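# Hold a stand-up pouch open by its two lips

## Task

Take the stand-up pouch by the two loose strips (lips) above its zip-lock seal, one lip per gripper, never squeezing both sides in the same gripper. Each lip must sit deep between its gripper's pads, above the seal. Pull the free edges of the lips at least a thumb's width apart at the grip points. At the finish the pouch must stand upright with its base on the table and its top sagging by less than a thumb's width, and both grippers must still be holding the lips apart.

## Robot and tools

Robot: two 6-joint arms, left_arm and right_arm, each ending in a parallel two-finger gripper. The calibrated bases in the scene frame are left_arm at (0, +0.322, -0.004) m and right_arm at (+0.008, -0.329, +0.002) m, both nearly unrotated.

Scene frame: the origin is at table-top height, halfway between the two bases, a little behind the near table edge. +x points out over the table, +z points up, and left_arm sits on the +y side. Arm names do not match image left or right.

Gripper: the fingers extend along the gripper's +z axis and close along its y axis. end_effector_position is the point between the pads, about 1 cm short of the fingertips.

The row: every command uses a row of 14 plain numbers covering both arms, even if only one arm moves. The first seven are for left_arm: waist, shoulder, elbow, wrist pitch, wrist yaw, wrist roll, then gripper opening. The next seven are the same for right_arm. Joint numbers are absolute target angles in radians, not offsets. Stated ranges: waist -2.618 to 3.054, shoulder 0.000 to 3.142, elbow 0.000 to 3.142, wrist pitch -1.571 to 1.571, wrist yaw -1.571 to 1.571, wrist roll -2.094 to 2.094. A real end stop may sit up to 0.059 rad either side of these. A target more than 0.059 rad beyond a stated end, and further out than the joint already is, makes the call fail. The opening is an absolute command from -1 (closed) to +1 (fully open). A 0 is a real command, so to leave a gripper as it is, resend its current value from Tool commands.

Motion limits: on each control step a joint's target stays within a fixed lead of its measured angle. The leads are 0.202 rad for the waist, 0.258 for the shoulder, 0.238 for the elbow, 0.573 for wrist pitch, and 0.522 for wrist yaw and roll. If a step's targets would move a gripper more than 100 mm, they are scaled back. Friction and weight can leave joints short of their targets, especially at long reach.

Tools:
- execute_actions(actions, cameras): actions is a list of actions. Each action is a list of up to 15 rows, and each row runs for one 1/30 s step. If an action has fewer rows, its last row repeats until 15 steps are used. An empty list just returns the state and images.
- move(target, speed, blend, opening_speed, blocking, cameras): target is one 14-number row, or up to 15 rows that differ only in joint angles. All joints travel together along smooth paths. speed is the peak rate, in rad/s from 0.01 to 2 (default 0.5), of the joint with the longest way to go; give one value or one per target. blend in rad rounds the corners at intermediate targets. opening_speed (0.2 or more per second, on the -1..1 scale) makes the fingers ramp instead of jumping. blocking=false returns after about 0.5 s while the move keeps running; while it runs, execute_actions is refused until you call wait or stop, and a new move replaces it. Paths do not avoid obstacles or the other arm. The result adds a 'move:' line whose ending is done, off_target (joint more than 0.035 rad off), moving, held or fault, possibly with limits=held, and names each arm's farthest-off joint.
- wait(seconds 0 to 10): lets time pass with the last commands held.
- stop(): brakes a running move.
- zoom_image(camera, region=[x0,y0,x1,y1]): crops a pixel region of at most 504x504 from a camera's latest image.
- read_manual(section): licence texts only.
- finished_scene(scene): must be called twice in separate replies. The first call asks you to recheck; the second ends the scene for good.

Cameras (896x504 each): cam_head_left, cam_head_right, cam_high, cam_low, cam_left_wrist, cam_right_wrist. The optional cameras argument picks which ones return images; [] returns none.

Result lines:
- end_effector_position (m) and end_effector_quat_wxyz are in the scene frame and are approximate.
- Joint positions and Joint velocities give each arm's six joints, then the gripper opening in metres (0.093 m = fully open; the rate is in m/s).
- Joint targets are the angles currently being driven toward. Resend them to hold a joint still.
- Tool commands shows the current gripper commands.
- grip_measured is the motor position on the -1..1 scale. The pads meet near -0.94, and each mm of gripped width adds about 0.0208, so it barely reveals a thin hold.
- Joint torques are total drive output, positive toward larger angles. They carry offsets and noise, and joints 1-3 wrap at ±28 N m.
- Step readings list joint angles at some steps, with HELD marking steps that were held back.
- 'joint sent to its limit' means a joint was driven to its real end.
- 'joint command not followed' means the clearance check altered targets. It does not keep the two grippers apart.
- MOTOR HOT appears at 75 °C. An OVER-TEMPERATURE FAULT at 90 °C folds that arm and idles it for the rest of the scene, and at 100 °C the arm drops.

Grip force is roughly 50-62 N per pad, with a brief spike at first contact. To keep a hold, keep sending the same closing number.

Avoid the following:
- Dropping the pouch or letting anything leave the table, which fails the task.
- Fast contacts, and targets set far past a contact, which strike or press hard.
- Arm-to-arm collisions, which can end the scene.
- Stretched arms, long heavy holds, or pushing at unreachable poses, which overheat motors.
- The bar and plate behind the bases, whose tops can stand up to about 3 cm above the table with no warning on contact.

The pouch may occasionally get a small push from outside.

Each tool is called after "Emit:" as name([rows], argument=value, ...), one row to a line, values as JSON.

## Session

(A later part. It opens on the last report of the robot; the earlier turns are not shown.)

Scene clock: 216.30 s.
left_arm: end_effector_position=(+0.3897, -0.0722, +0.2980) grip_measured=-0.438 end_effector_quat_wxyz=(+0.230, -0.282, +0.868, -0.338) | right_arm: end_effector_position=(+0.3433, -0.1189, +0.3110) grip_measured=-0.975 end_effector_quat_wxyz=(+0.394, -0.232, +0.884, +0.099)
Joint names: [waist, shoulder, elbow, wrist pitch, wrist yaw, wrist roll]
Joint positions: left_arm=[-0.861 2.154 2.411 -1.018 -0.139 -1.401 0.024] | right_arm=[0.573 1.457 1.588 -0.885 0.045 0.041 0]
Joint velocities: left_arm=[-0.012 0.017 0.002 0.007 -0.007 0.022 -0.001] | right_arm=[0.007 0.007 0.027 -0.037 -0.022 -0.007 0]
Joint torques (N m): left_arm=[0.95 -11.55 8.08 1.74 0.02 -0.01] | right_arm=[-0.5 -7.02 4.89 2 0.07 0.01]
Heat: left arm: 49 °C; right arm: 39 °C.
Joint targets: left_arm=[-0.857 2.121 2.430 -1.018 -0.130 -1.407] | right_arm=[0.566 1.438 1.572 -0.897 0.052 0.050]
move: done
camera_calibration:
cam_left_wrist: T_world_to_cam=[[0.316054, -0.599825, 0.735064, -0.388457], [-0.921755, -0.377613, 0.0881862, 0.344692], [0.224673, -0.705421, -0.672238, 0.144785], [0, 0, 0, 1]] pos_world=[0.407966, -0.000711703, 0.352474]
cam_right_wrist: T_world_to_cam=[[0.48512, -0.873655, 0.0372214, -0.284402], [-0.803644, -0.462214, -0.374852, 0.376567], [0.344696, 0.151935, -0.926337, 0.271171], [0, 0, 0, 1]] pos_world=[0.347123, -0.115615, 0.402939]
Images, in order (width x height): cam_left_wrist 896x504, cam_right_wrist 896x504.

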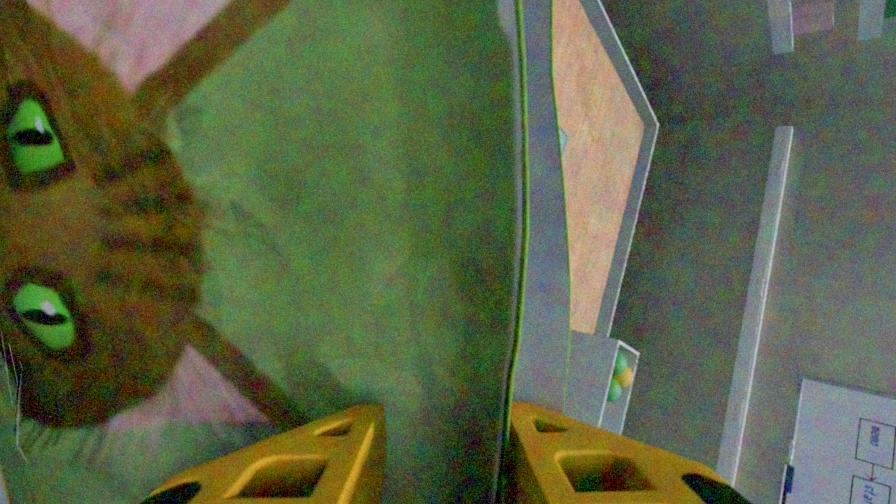

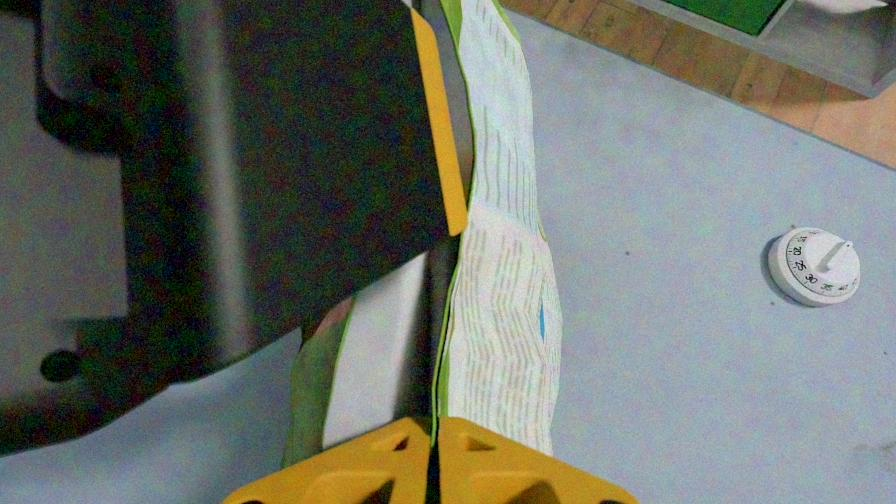

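Emit:
move(target=[-0.857, 2.121, 2.452, -1.036, -0.130, -1.407, -0.44, 0.566, 1.438, 1.572, -0.897, 0.052, 0.05, -1], speed=0.15, cameras=["cam_left_wrist","cam_right_wrist"])

Emit:
zoom_image(camera="cam_left_wrist", region=[300, 200, 660, 504])

Scene clock: 219.47 s.
left_arm: end_effector_position=(+0.3888, -0.0712, +0.3014) grip_measured=-0.438 end_effector_quat_wxyz=(+0.230, -0.282, +0.868, -0.339) | right_arm: end_effector_position=(+0.3433, -0.1189, +0.3110) grip_measured=-0.975 end_effector_quat_wxyz=(+0.394, -0.232, +0.884, +0.099)
Joint names: [waist, shoulder, elbow, wrist pitch, wrist yaw, wrist roll]
Joint positions: left_arm=[-0.861 2.154 2.425 -1.03 -0.139 -1.401 0.024] | right_arm=[0.573 1.457 1.588 -0.885 0.045 0.042 0]
Joint velocities: left_arm=[-0.012 -0.007 0.012 0.022 -0.022 -0.037 -0.001] | right_arm=[-0.002 -0.007 -0.002 -0.066 0.022 0.007 0]
Joint torques (N m): left_arm=[1.05 -11.37 8.68 1.7 -0.02 0] | right_arm=[-0.61 -7.16 4.78 1.96 0.05 0.01]
Heat: left arm: 49 °C; right arm: 39 °C.
Joint targets: left_arm=[-0.857 2.121 2.452 -1.036 -0.130 -1.407] | right_arm=[0.566 1.438 1.572 -0.897 0.052 0.050]
move: done
camera_calibration:
cam_left_wrist: T_world_to_cam=[[0.31494, -0.598567, 0.736567, -0.389975], [-0.921881, -0.377483, 0.087417, 0.344249], [0.225716, -0.706558, -0.670692, 0.147057], [0, 0, 0, 1]] pos_world=[0.406982, 0.000426139, 0.35578]
cam_right_wrist: T_world_to_cam=[[0.484901, -0.873788, 0.0369384, -0.284255], [-0.803813, -0.461916, -0.374857, 0.376662], [0.344608, 0.152077, -0.926346, 0.271221], [0, 0, 0, 1]] pos_world=[0.347136, -0.115639, 0.402939]
Images, in order (width x height): cam_left_wrist 896x504, cam_right_wrist 896x504.

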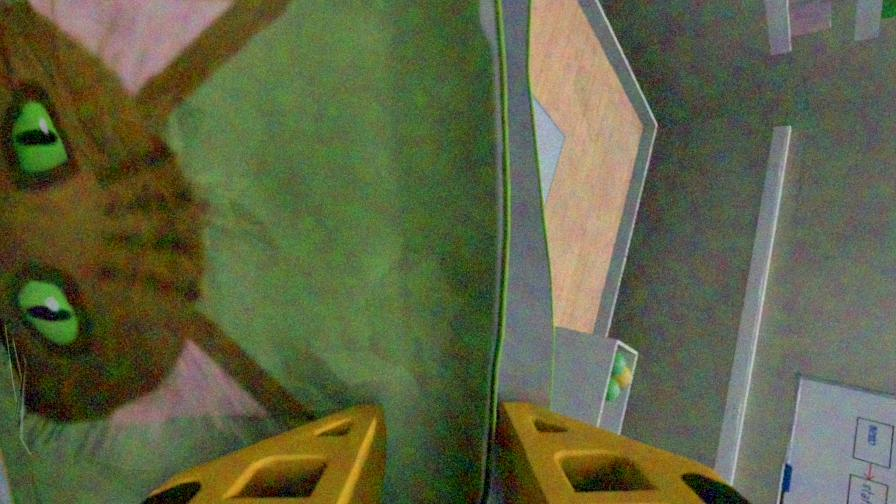

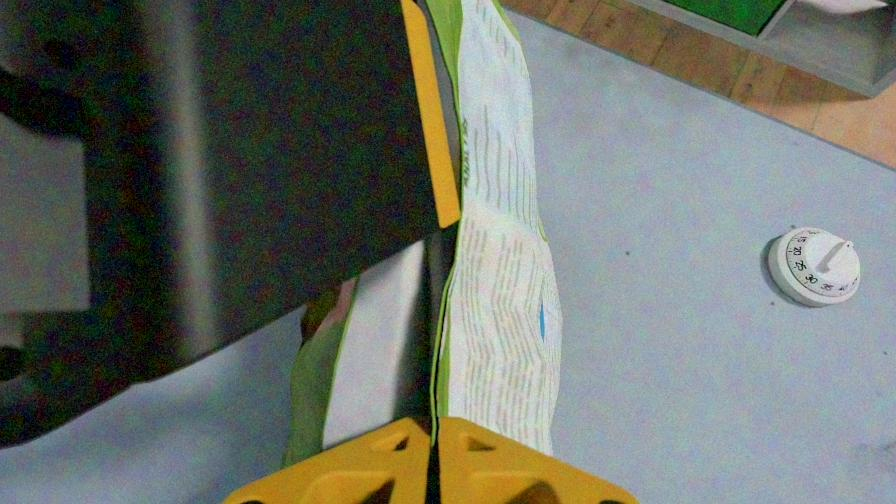

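Scaled by 1.400 from the camera's 896x504 image, which has a finer 1280x720 frame.

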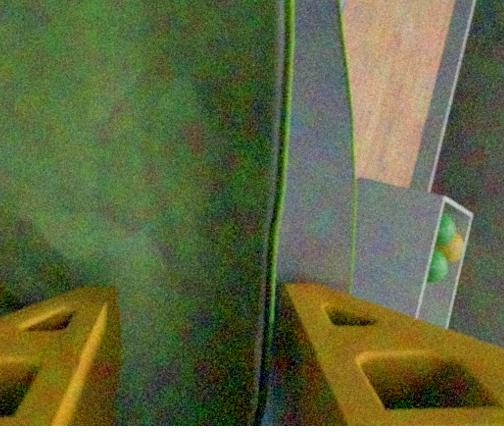

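Emit:
move(target=[-0.857, 2.121, 2.452, -1.036, -0.130, -1.407, -1, 0.566, 1.438, 1.572, -0.897, 0.052, 0.05, -1], opening_speed=0.4, cameras=["cam_left_wrist","cam_right_wrist","cam_low"])

Emit:
zoom_image(camera="cam_left_wrist", region=[300, 200, 660, 504])

Emit:
zoom_image(camera="cam_right_wrist", region=[240, 200, 600, 504])

Scene clock: 225.97 s.
left_arm: end_effector_position=(+0.3887, -0.0712, +0.3019) grip_measured=-0.980 end_effector_quat_wxyz=(+0.230, -0.283, +0.867, -0.339) | right_arm: end_effector_position=(+0.3433, -0.1189, +0.3110) grip_measured=-0.975 end_effector_quat_wxyz=(+0.394, -0.232, +0.884, +0.099)
Joint names: [waist, shoulder, elbow, wrist pitch, wrist yaw, wrist roll]
Joint positions: left_arm=[-0.861 2.154 2.426 -1.03 -0.138 -1.402 0] | right_arm=[0.573 1.457 1.588 -0.885 0.045 0.042 0]
Joint velocities: left_arm=[-0.012 0.002 -0.002 0.022 0.037 0.022 0] | right_arm=[0.012 0.012 0.007 -0.051 -0.051 -0.007 0]
Joint torques (N m): left_arm=[1.05 -11.38 8.54 1.72 -0.01 0.02] | right_arm=[-0.51 -7.09 4.94 1.98 0.06 -0.01]
Heat: left arm: 48 °C; right arm: 39 °C.
Joint targets: left_arm=[-0.857 2.121 2.452 -1.036 -0.130 -1.407] | right_arm=[0.566 1.438 1.572 -0.897 0.052 0.050]
move: done
camera_calibration:
cam_left_wrist: T_world_to_cam=[[0.315348, -0.597333, 0.737393, -0.390612], [-0.921771, -0.377528, 0.0883765, 0.343737], [0.225596, -0.707577, -0.669657, 0.147029], [0, 0, 0, 1]] pos_world=[0.406857, 0.00047868, 0.356115]
cam_right_wrist: T_world_to_cam=[[0.484901, -0.873788, 0.0369384, -0.284255], [-0.803813, -0.461916, -0.374857, 0.376662], [0.344608, 0.152077, -0.926346, 0.271221], [0, 0, 0, 1]] pos_world=[0.347136, -0.115639, 0.402939]
Images, in order (width x height): cam_low 896x504, cam_left_wrist 896x504, cam_right_wrist 896x504.

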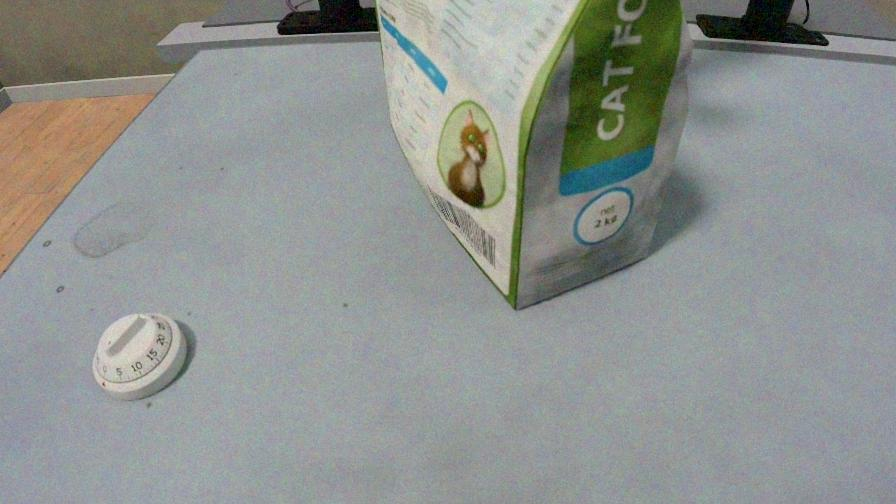

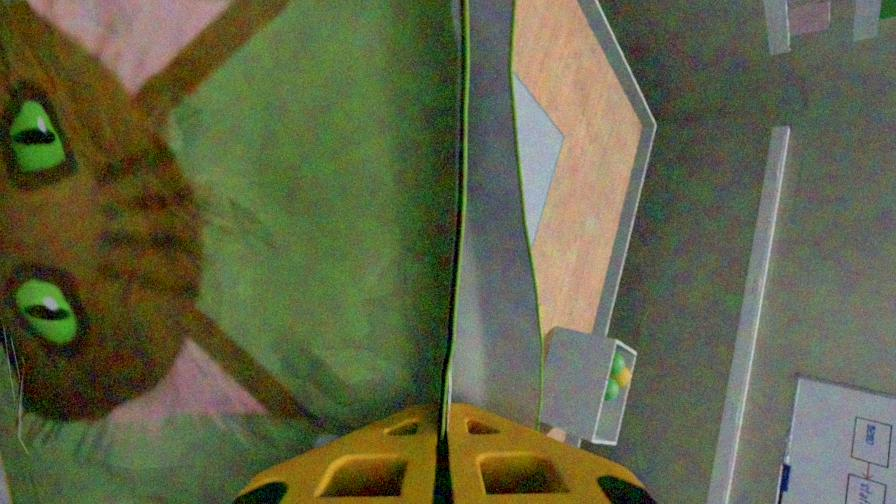

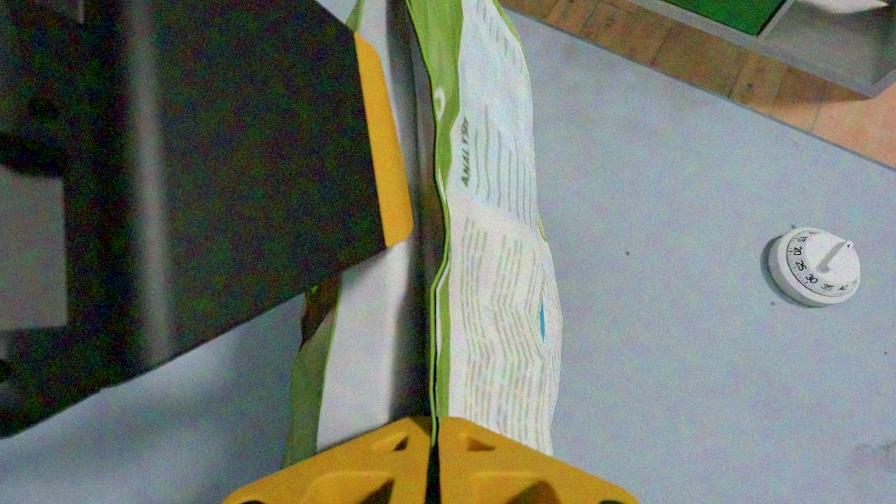

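Scaled by 1.400 from the camera's 896x504 image, which has a finer 1280x720 frame.

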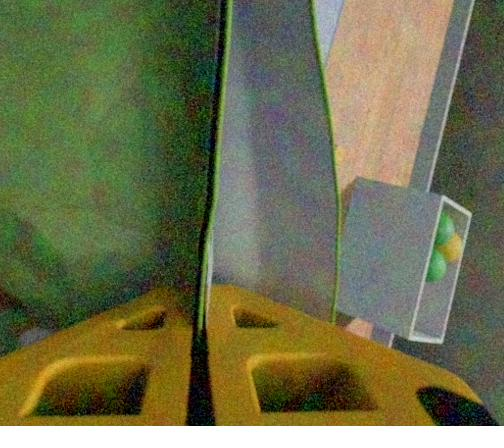

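Scaled by 1.400 from the camera's 896x504 image, which has a finer 1280x720 frame.

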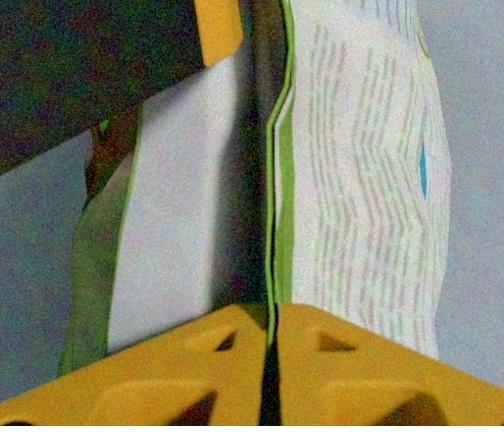

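Emit:
move(target=[-0.838, 2.082, 2.400, -1.028, -0.12, -1.407, -1, 0.546, 1.428, 1.572, -0.897, 0.052, 0.05, -1], speed=0.06, cameras=["cam_left_wrist","cam_right_wrist","cam_low"])

Scene clock: 235.53 s.
left_arm: end_effector_position=(+0.3877, -0.0650, +0.3043) grip_measured=-0.980 end_effector_quat_wxyz=(+0.223, -0.284, +0.868, -0.341) | right_arm: end_effector_position=(+0.3432, -0.1179, +0.3133) grip_measured=-0.975 end_effector_quat_wxyz=(+0.395, -0.232, +0.882, +0.111)
Joint names: [waist, shoulder, elbow, wrist pitch, wrist yaw, wrist roll]
Joint positions: left_arm=[-0.849 2.133 2.407 -1.034 -0.118 -1.403 0] | right_arm=[0.564 1.454 1.588 -0.879 0.018 0.043 0]
Joint velocities: left_arm=[0.012 -0.002 0.007 -0.037 0.037 -0.007 0] | right_arm=[0.002 0.007 -0.007 -0.037 0.022 -0.066 0]
Joint torques (N m): left_arm=[1.54 -12.56 5.72 1.82 -0.11 0] | right_arm=[-1.37 -7.51 4.98 1.96 0.41 -0.04]
Heat: left arm: 47 °C; right arm: 39 °C.
Joint targets: left_arm=[-0.838 2.082 2.400 -1.028 -0.120 -1.407] | right_arm=[0.546 1.428 1.572 -0.897 0.052 0.050]
move: off_target (left_arm); left_arm: the shoulder is farthest, 0.051 rad from its target
camera_calibration:
cam_left_wrist: T_world_to_cam=[[0.32263, -0.592337, 0.738273, -0.391199], [-0.921598, -0.374409, 0.102346, 0.340845], [0.215792, -0.713411, -0.666692, 0.15581], [0, 0, 0, 1]] pos_world=[0.406712, 0.00705038, 0.357805]
cam_right_wrist: T_world_to_cam=[[0.494173, -0.869185, 0.0176126, -0.280004], [-0.7996, -0.462376, -0.383209, 0.379029], [0.341223, 0.175288, -0.923494, 0.276305], [0, 0, 0, 1]] pos_world=[0.347161, -0.116555, 0.405345]
Images, in order (width x height): cam_low 896x504, cam_left_wrist 896x504, cam_right_wrist 896x504.

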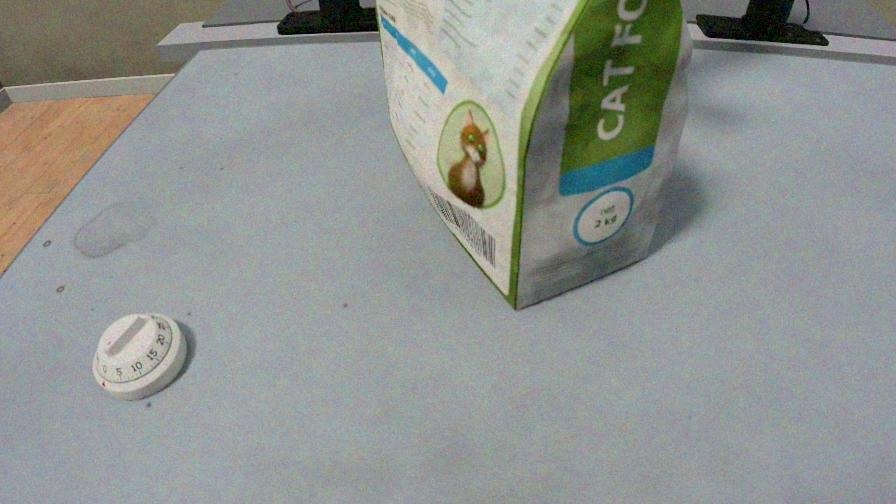

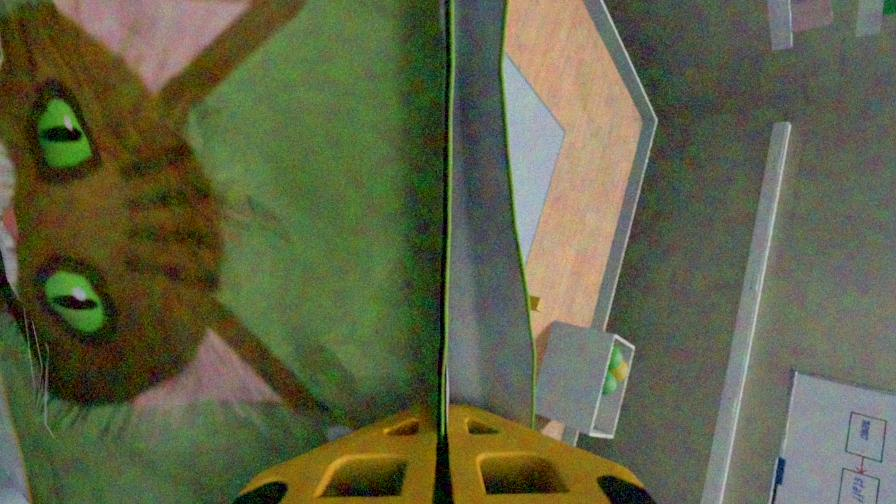

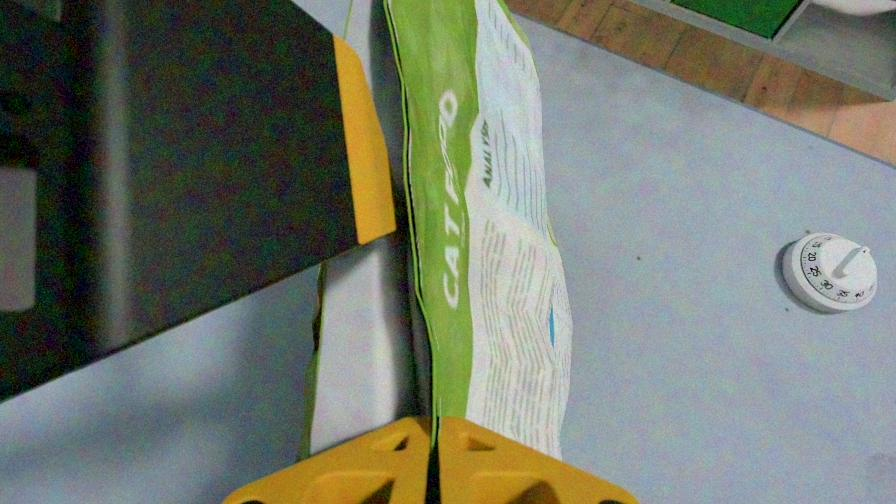

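Emit:
move(target=[-0.815, 2.035, 2.350, -1.023, -0.11, -1.407, -1, 0.522, 1.410, 1.550, -0.891, 0.052, 0.05, -1], speed=0.06, cameras=["cam_left_wrist","cam_right_wrist","cam_low"])

Scene clock: 238.33 s.
left_arm: end_effector_position=(+0.3862, -0.0610, +0.3050) grip_measured=-0.980 end_effector_quat_wxyz=(+0.213, -0.284, +0.867, -0.349) | right_arm: end_effector_position=(+0.3434, -0.1180, +0.3136) grip_measured=-0.975 end_effector_quat_wxyz=(+0.399, -0.231, +0.879, +0.125)
Joint names: [waist, shoulder, elbow, wrist pitch, wrist yaw, wrist roll]
Joint positions: left_arm=[-0.836 2.1 2.354 -1.009 -0.087 -1.404 0] | right_arm=[0.55 1.44 1.564 -0.852 -0.014 0.043 0]
Joint velocities: left_arm=[-0.007 -0.002 0.007 0.095 0.022 -0.007 0] | right_arm=[-0.007 0.007 0.002 -0.037 -0.037 0.051 0]
Joint torques (N m): left_arm=[2.54 -13.75 6.19 1.62 -0.32 0] | right_arm=[-2.28 -8.01 5.16 1.75 0.76 0.01]
Heat: left arm: 47 °C; right arm: 39 °C.
Joint targets: left_arm=[-0.815 2.035 2.350 -1.023 -0.110 -1.407] | right_arm=[0.522 1.410 1.550 -0.891 0.052 0.050]
move: off_target (left_arm, right_arm); left_arm: the shoulder is farthest, 0.065 rad from its target; right_arm: the wrist yaw is farthest, 0.066 rad from its target
camera_calibration:
cam_left_wrist: T_world_to_cam=[[0.325367, -0.581576, 0.745591, -0.391475], [-0.923973, -0.363165, 0.119935, 0.337133], [0.201021, -0.727929, -0.655522, 0.160883], [0, 0, 0, 1]] pos_world=[0.406535, 0.0118738, 0.356909]
cam_right_wrist: T_world_to_cam=[[0.50303, -0.864253, -0.00533971, -0.275415], [-0.79395, -0.459652, -0.39795, 0.382256], [0.341475, 0.20442, -0.917392, 0.277909], [0, 0, 0, 1]] pos_world=[0.347135, -0.119134, 0.405599]
Images, in order (width x height): cam_low 896x504, cam_left_wrist 896x504, cam_right_wrist 896x504.

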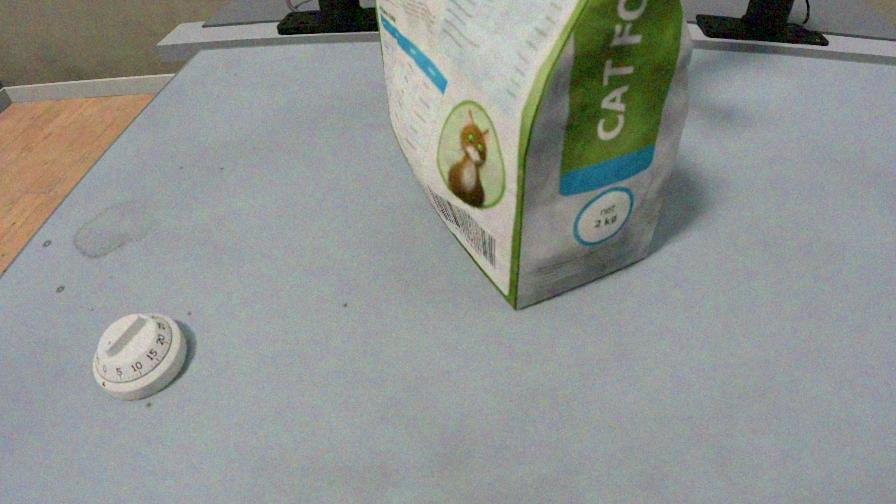

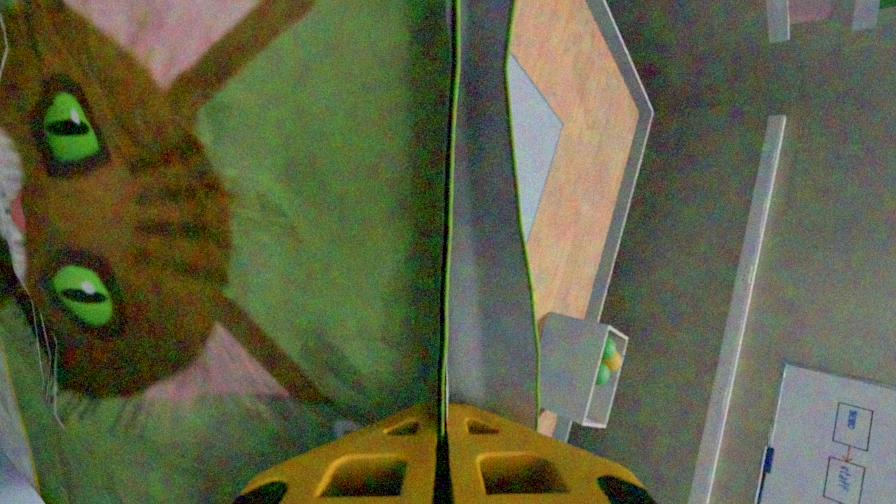

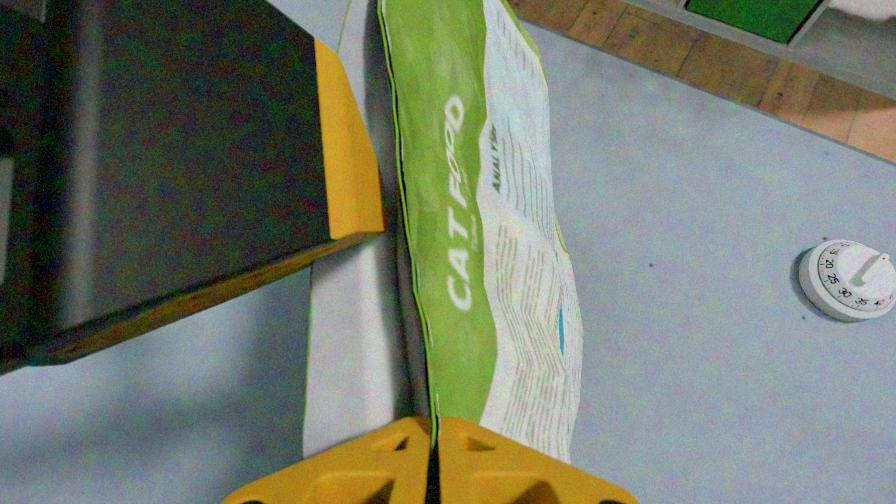

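Emit:
move(target=[-0.79, 1.990, 2.300, -1.018, -0.10, -1.407, -1, 0.494, 1.390, 1.528, -0.885, 0.052, 0.05, -1], speed=0.06, cameras=["cam_left_wrist","cam_right_wrist","cam_low"])

Scene clock: 241.87 s.
left_arm: end_effector_position=(+0.3845, -0.0580, +0.3049) grip_measured=-0.980 end_effector_quat_wxyz=(+0.203, -0.283, +0.867, -0.358) | right_arm: end_effector_position=(+0.3442, -0.1198, +0.3130) grip_measured=-0.975 end_effector_quat_wxyz=(+0.401, -0.229, +0.876, +0.137)
Joint names: [waist, shoulder, elbow, wrist pitch, wrist yaw, wrist roll]
Joint positions: left_arm=[-0.824 2.069 2.301 -0.98 -0.053 -1.404 0] | right_arm=[0.531 1.428 1.541 -0.829 -0.046 0.044 0]
Joint velocities: left_arm=[0.012 -0.002 0.002 0.051 -0.022 0.007 0] | right_arm=[-0.012 0.012 0.012 0.022 0.007 -0.022 0]
Joint torques (N m): left_arm=[3.44 -14.48 6.45 1.41 -0.57 0.02] | right_arm=[-2.91 -8.46 5.08 1.56 1.12 -0.02]
Heat: left arm: 47 °C; right arm: 39 °C.
Joint targets: left_arm=[-0.790 1.990 2.300 -1.018 -0.100 -1.407] | right_arm=[0.494 1.390 1.528 -0.885 0.052 0.050]
move: off_target (left_arm, right_arm); left_arm: the shoulder is farthest, 0.079 rad from its target; right_arm: the wrist yaw is farthest, 0.098 rad from its target
camera_calibration:
cam_left_wrist: T_world_to_cam=[[0.327009, -0.570094, 0.753696, -0.391509], [-0.927127, -0.348005, 0.139026, 0.332955], [0.183032, -0.744234, -0.642351, 0.165324], [0, 0, 0, 1]] pos_world=[0.406459, 0.0157129, 0.354985]
cam_right_wrist: T_world_to_cam=[[0.507981, -0.860942, -0.0270862, -0.271895], [-0.791469, -0.45412, -0.409086, 0.385127], [0.339899, 0.229246, -0.912094, 0.279358], [0, 0, 0, 1]] pos_world=[0.34798, -0.123233, 0.404986]
Images, in order (width x height): cam_low 896x504, cam_left_wrist 896x504, cam_right_wrist 896x504.

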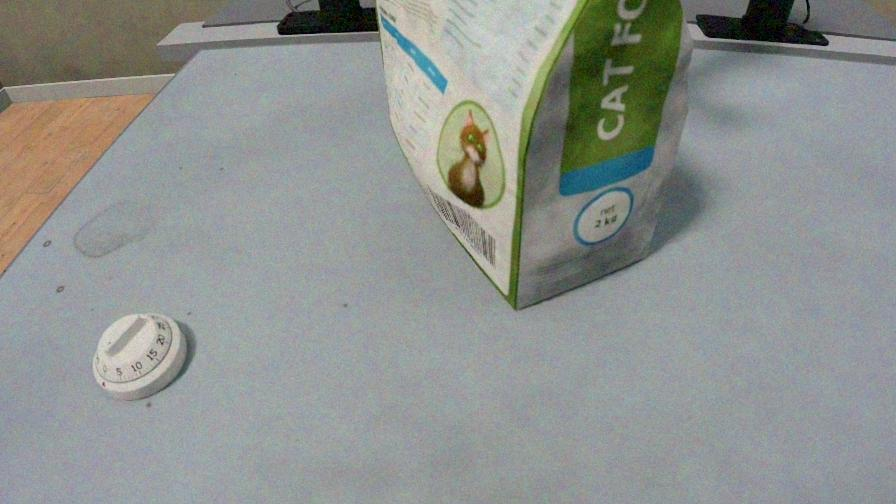

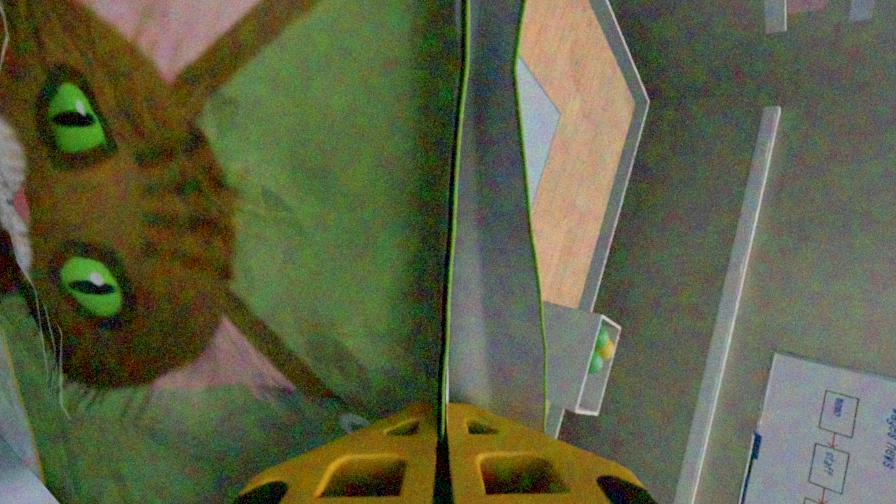

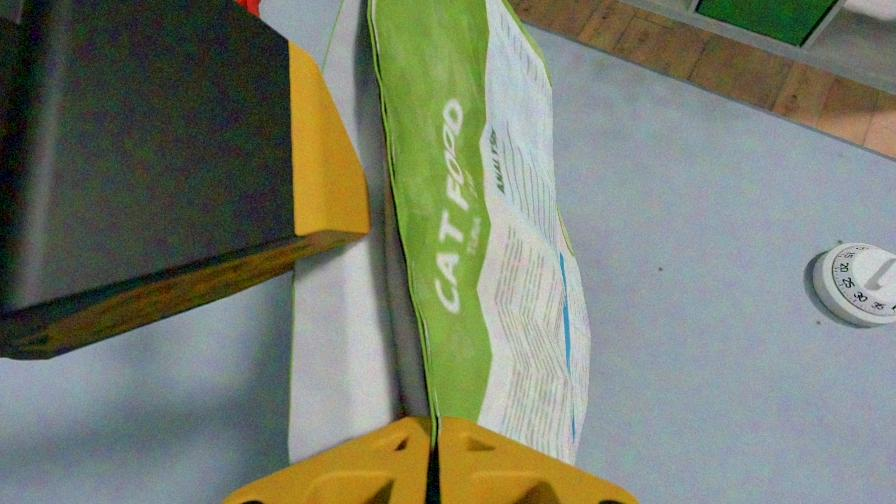

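Emit:
move(target=[-0.765, 1.945, 2.262, -1.013, -0.09, -1.407, -1, 0.466, 1.370, 1.510, -0.879, 0.052, 0.05, -1], speed=0.06, cameras=["cam_left_wrist","cam_right_wrist","cam_low"])

Scene clock: 244.70 s.
left_arm: end_effector_position=(+0.3799, -0.0332, +0.3102) grip_measured=-0.980 end_effector_quat_wxyz=(+0.197, -0.295, +0.869, -0.346) | right_arm: end_effector_position=(+0.3528, -0.1429, +0.3148) grip_measured=-0.975 end_effector_quat_wxyz=(+0.414, -0.197, +0.882, +0.112)
Joint names: [waist, shoulder, elbow, wrist pitch, wrist yaw, wrist roll]
Joint positions: left_arm=[-0.794 2.012 2.262 -1.027 -0.041 -1.404 0] | right_arm=[0.489 1.407 1.523 -0.82 -0.002 0.051 0]
Joint velocities: left_arm=[0.012 0.007 0.002 -0.022 0.022 -0.037 0] | right_arm=[0.007 -0.002 -0.012 0.051 0.007 -0.007 0]
Joint torques (N m): left_arm=[3.18 -13.07 6.48 1.87 -0.59 0.02] | right_arm=[-1.87 -8.32 5.33 1.53 0.65 -0.11]
Heat: left arm: 48 °C; right arm: 39 °C.
Joint targets: left_arm=[-0.765 1.945 2.262 -1.013 -0.090 -1.407] | right_arm=[0.466 1.370 1.510 -0.879 0.052 0.050]
move: off_target (left_arm, right_arm); left_arm: the shoulder is farthest, 0.067 rad from its target; right_arm: the wrist pitch is farthest, 0.059 rad from its target
camera_calibration:
cam_left_wrist: T_world_to_cam=[[0.358657, -0.573708, 0.736359, -0.386662], [-0.915612, -0.369774, 0.157869, 0.325612], [0.181715, -0.73084, -0.657916, 0.193737], [0, 0, 0, 1]] pos_world=[0.401608, 0.0401616, 0.36078]
cam_right_wrist: T_world_to_cam=[[0.436985, -0.899452, -0.00550321, -0.283358], [-0.817323, -0.394514, -0.41993, 0.403282], [0.375536, 0.188001, -0.90754, 0.263435], [0, 0, 0, 1]] pos_world=[0.354505, -0.145293, 0.406869]
Images, in order (width x height): cam_low 896x504, cam_left_wrist 896x504, cam_right_wrist 896x504.

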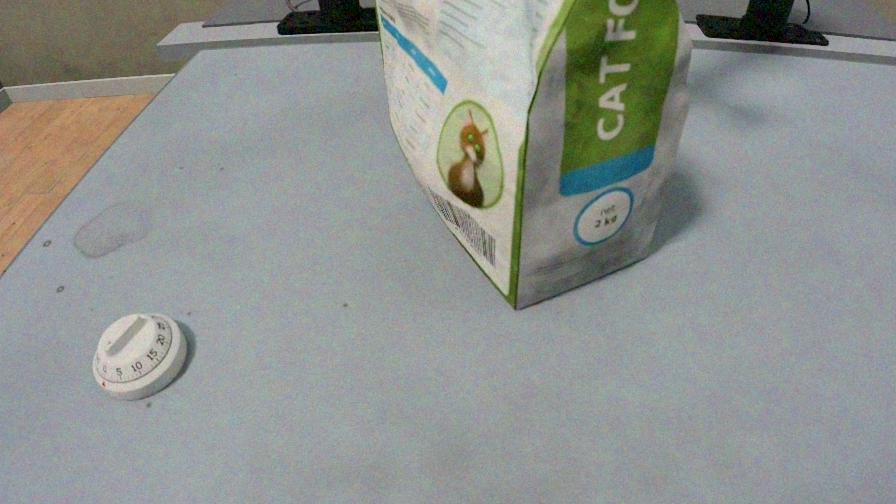

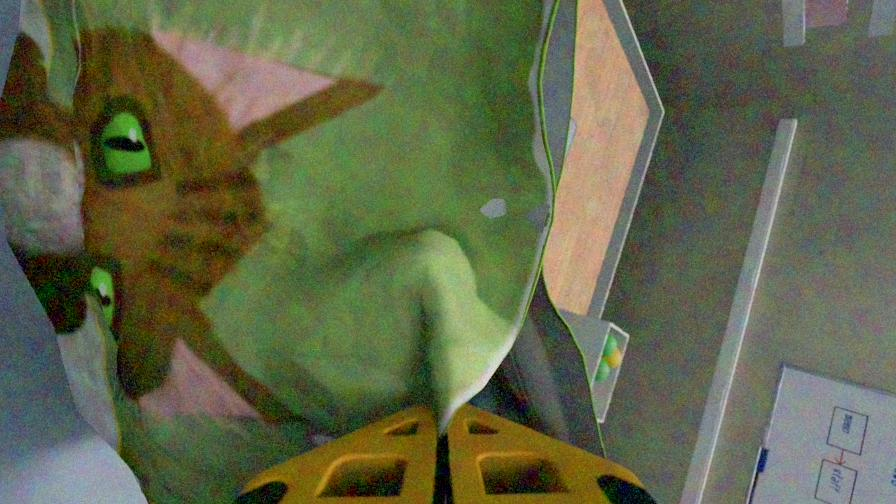

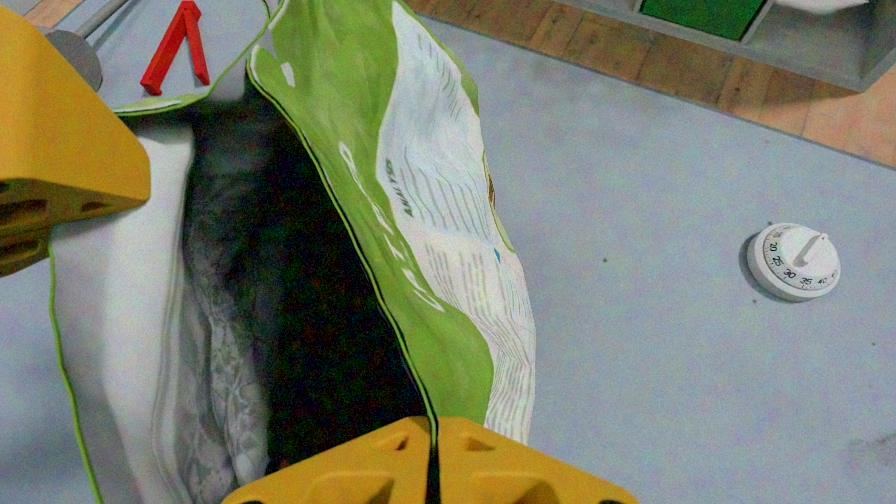

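Emit:
zoom_image(camera="cam_left_wrist", region=[300, 200, 660, 504])

Emit:
wait(seconds=1, cameras=["cam_high","cam_head_left","cam_head_right"])

Emit:
zoom_image(camera="cam_head_left", region=[360, 150, 640, 400])

Scaled by 1.400 from the camera's 896x504 image, which has a finer 1280x720 frame.

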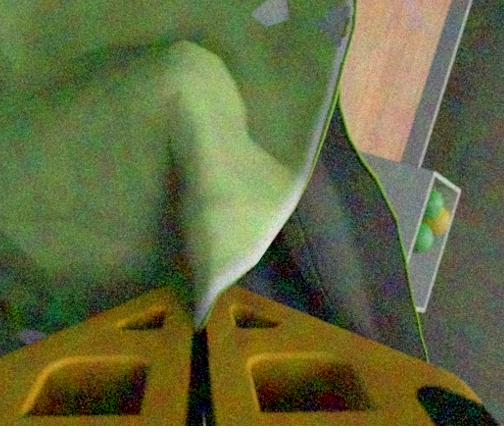

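Scene clock: 248.43 s.
left_arm: end_effector_position=(+0.3799, -0.0333, +0.3101) grip_measured=-0.980 end_effector_quat_wxyz=(+0.197, -0.295, +0.869, -0.346) | right_arm: end_effector_position=(+0.3529, -0.1429, +0.3147) grip_measured=-0.975 end_effector_quat_wxyz=(+0.414, -0.197, +0.882, +0.113)
Joint names: [waist, shoulder, elbow, wrist pitch, wrist yaw, wrist roll]
Joint positions: left_arm=[-0.794 2.012 2.262 -1.027 -0.041 -1.404 0] | right_arm=[0.489 1.407 1.523 -0.82 -0.002 0.052 0]
Joint velocities: left_arm=[-0.002 0.002 -0.007 -0.037 -0.051 -0.051 0] | right_arm=[0.002 -0.017 0.007 -0.051 -0.066 0.022 0]
Joint torques (N m): left_arm=[3.04 -13.2 6.48 1.86 -0.55 0.02] | right_arm=[-1.91 -8.12 5.31 1.54 0.65 -0.11]
Heat: left arm: 48 °C; right arm: 40 °C.
Joint targets: left_arm=[-0.765 1.945 2.262 -1.013 -0.090 -1.407] | right_arm=[0.466 1.370 1.510 -0.879 0.052 0.050]
Tool commands: left_gripper/opening=-1.0 right_gripper/opening=-1.0
wait: 1.00 s; at rest from the start
Images, in order (width x height): cam_head_left 896x504, cam_head_right 896x504, cam_high 896x504.

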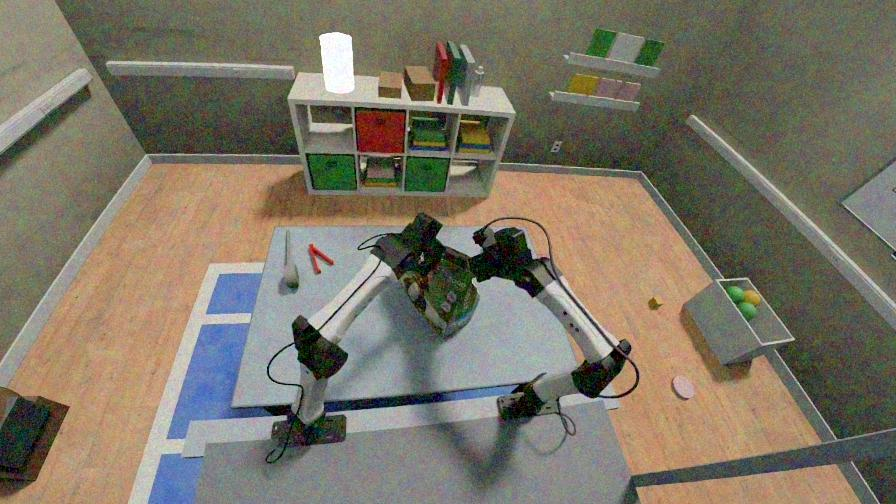

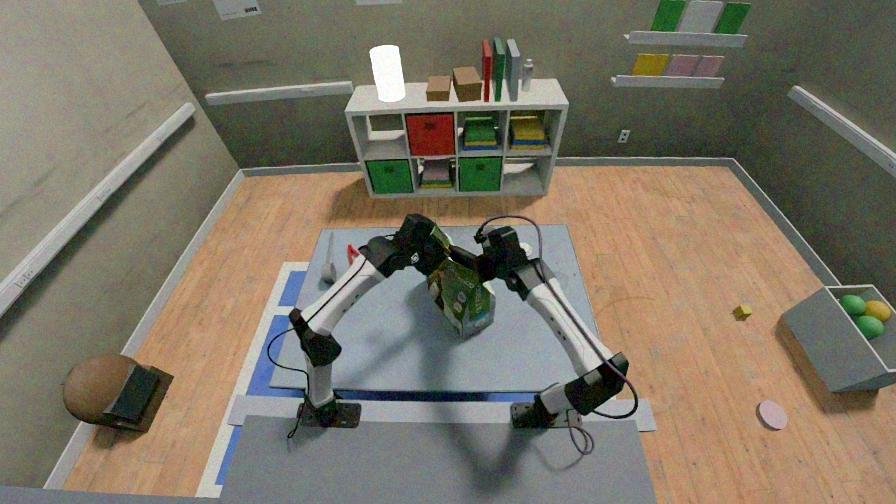

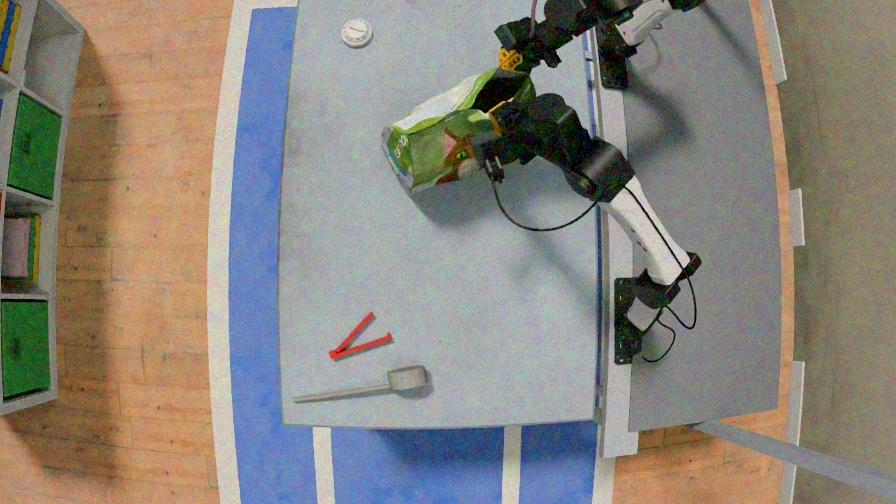

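Scaled by 1.800 from the camera's 896x504 image, which has a finer 1280x720 frame.

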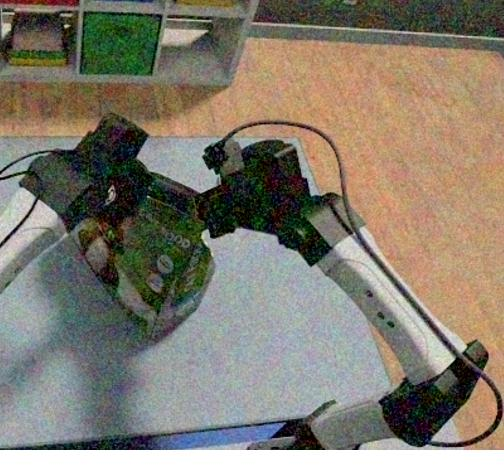

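Emit:
finished_scene(scene=2)

This call ended nothing. Check each condition of the task against the scene as it is now, look again where you are not sure, and mend what is not met. Then call finished_scene again.

Emit:
wait(seconds=0, cameras=["cam_low","cam_left_wrist"])

Scene clock: 249.80 s.
left_arm: end_effector_position=(+0.3799, -0.0333, +0.3101) grip_measured=-0.980 end_effector_quat_wxyz=(+0.197, -0.295, +0.869, -0.346) | right_arm: end_effector_position=(+0.3529, -0.1429, +0.3147) grip_measured=-0.975 end_effector_quat_wxyz=(+0.414, -0.197, +0.882, +0.113)
Joint names: [waist, shoulder, elbow, wrist pitch, wrist yaw, wrist roll]
Joint positions: left_arm=[-0.794 2.012 2.262 -1.027 -0.041 -1.404 0] | right_arm=[0.489 1.407 1.523 -0.82 -0.002 0.052 0]
Joint velocities: left_arm=[0.002 0.012 -0.012 -0.007 -0.022 -0.066 0] | right_arm=[-0.002 -0.007 -0.012 -0.007 -0.007 -0.007 0]
Joint torques (N m): left_arm=[3.11 -13.07 6.5 1.87 -0.58 0.02] | right_arm=[-1.94 -8.13 5.29 1.56 0.62 -0.16]
Heat: left arm: 48 °C; right arm: 40 °C.
Joint targets: left_arm=[-0.765 1.945 2.262 -1.013 -0.090 -1.407] | right_arm=[0.466 1.370 1.510 -0.879 0.052 0.050]
Tool commands: left_gripper/opening=-1.0 right_gripper/opening=-1.0
camera_calibration:
cam_left_wrist: T_world_to_cam=[[0.35863, -0.573669, 0.736403, -0.386645], [-0.915686, -0.369489, 0.158104, 0.325551], [0.181393, -0.731014, -0.65781, 0.193707], [0, 0, 0, 1]] pos_world=[0.401628, 0.040084, 0.360678]
Images, in order (width x height): cam_low 896x504, cam_left_wrist 896x504.

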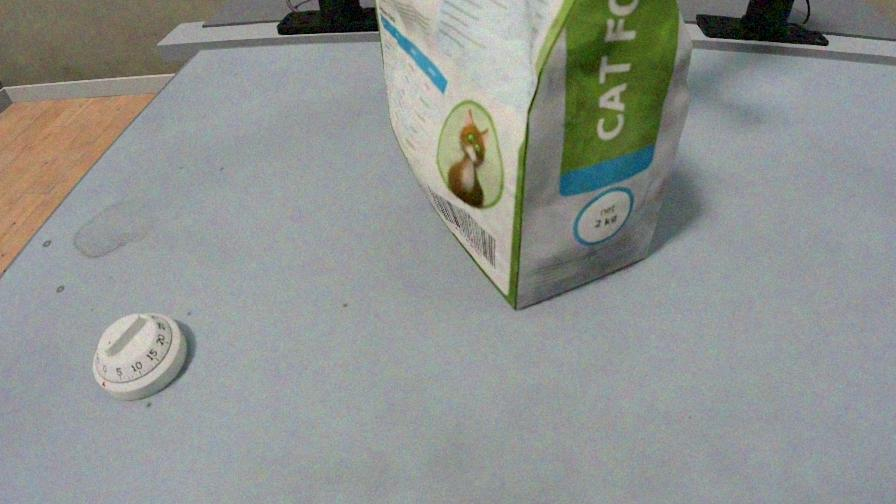

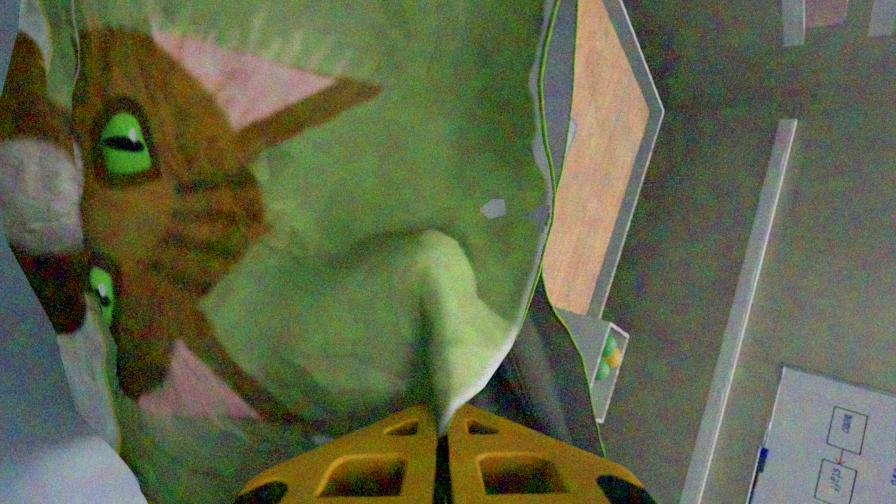

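Emit:
finished_scene(scene=2)

The scene is finished: the task was done.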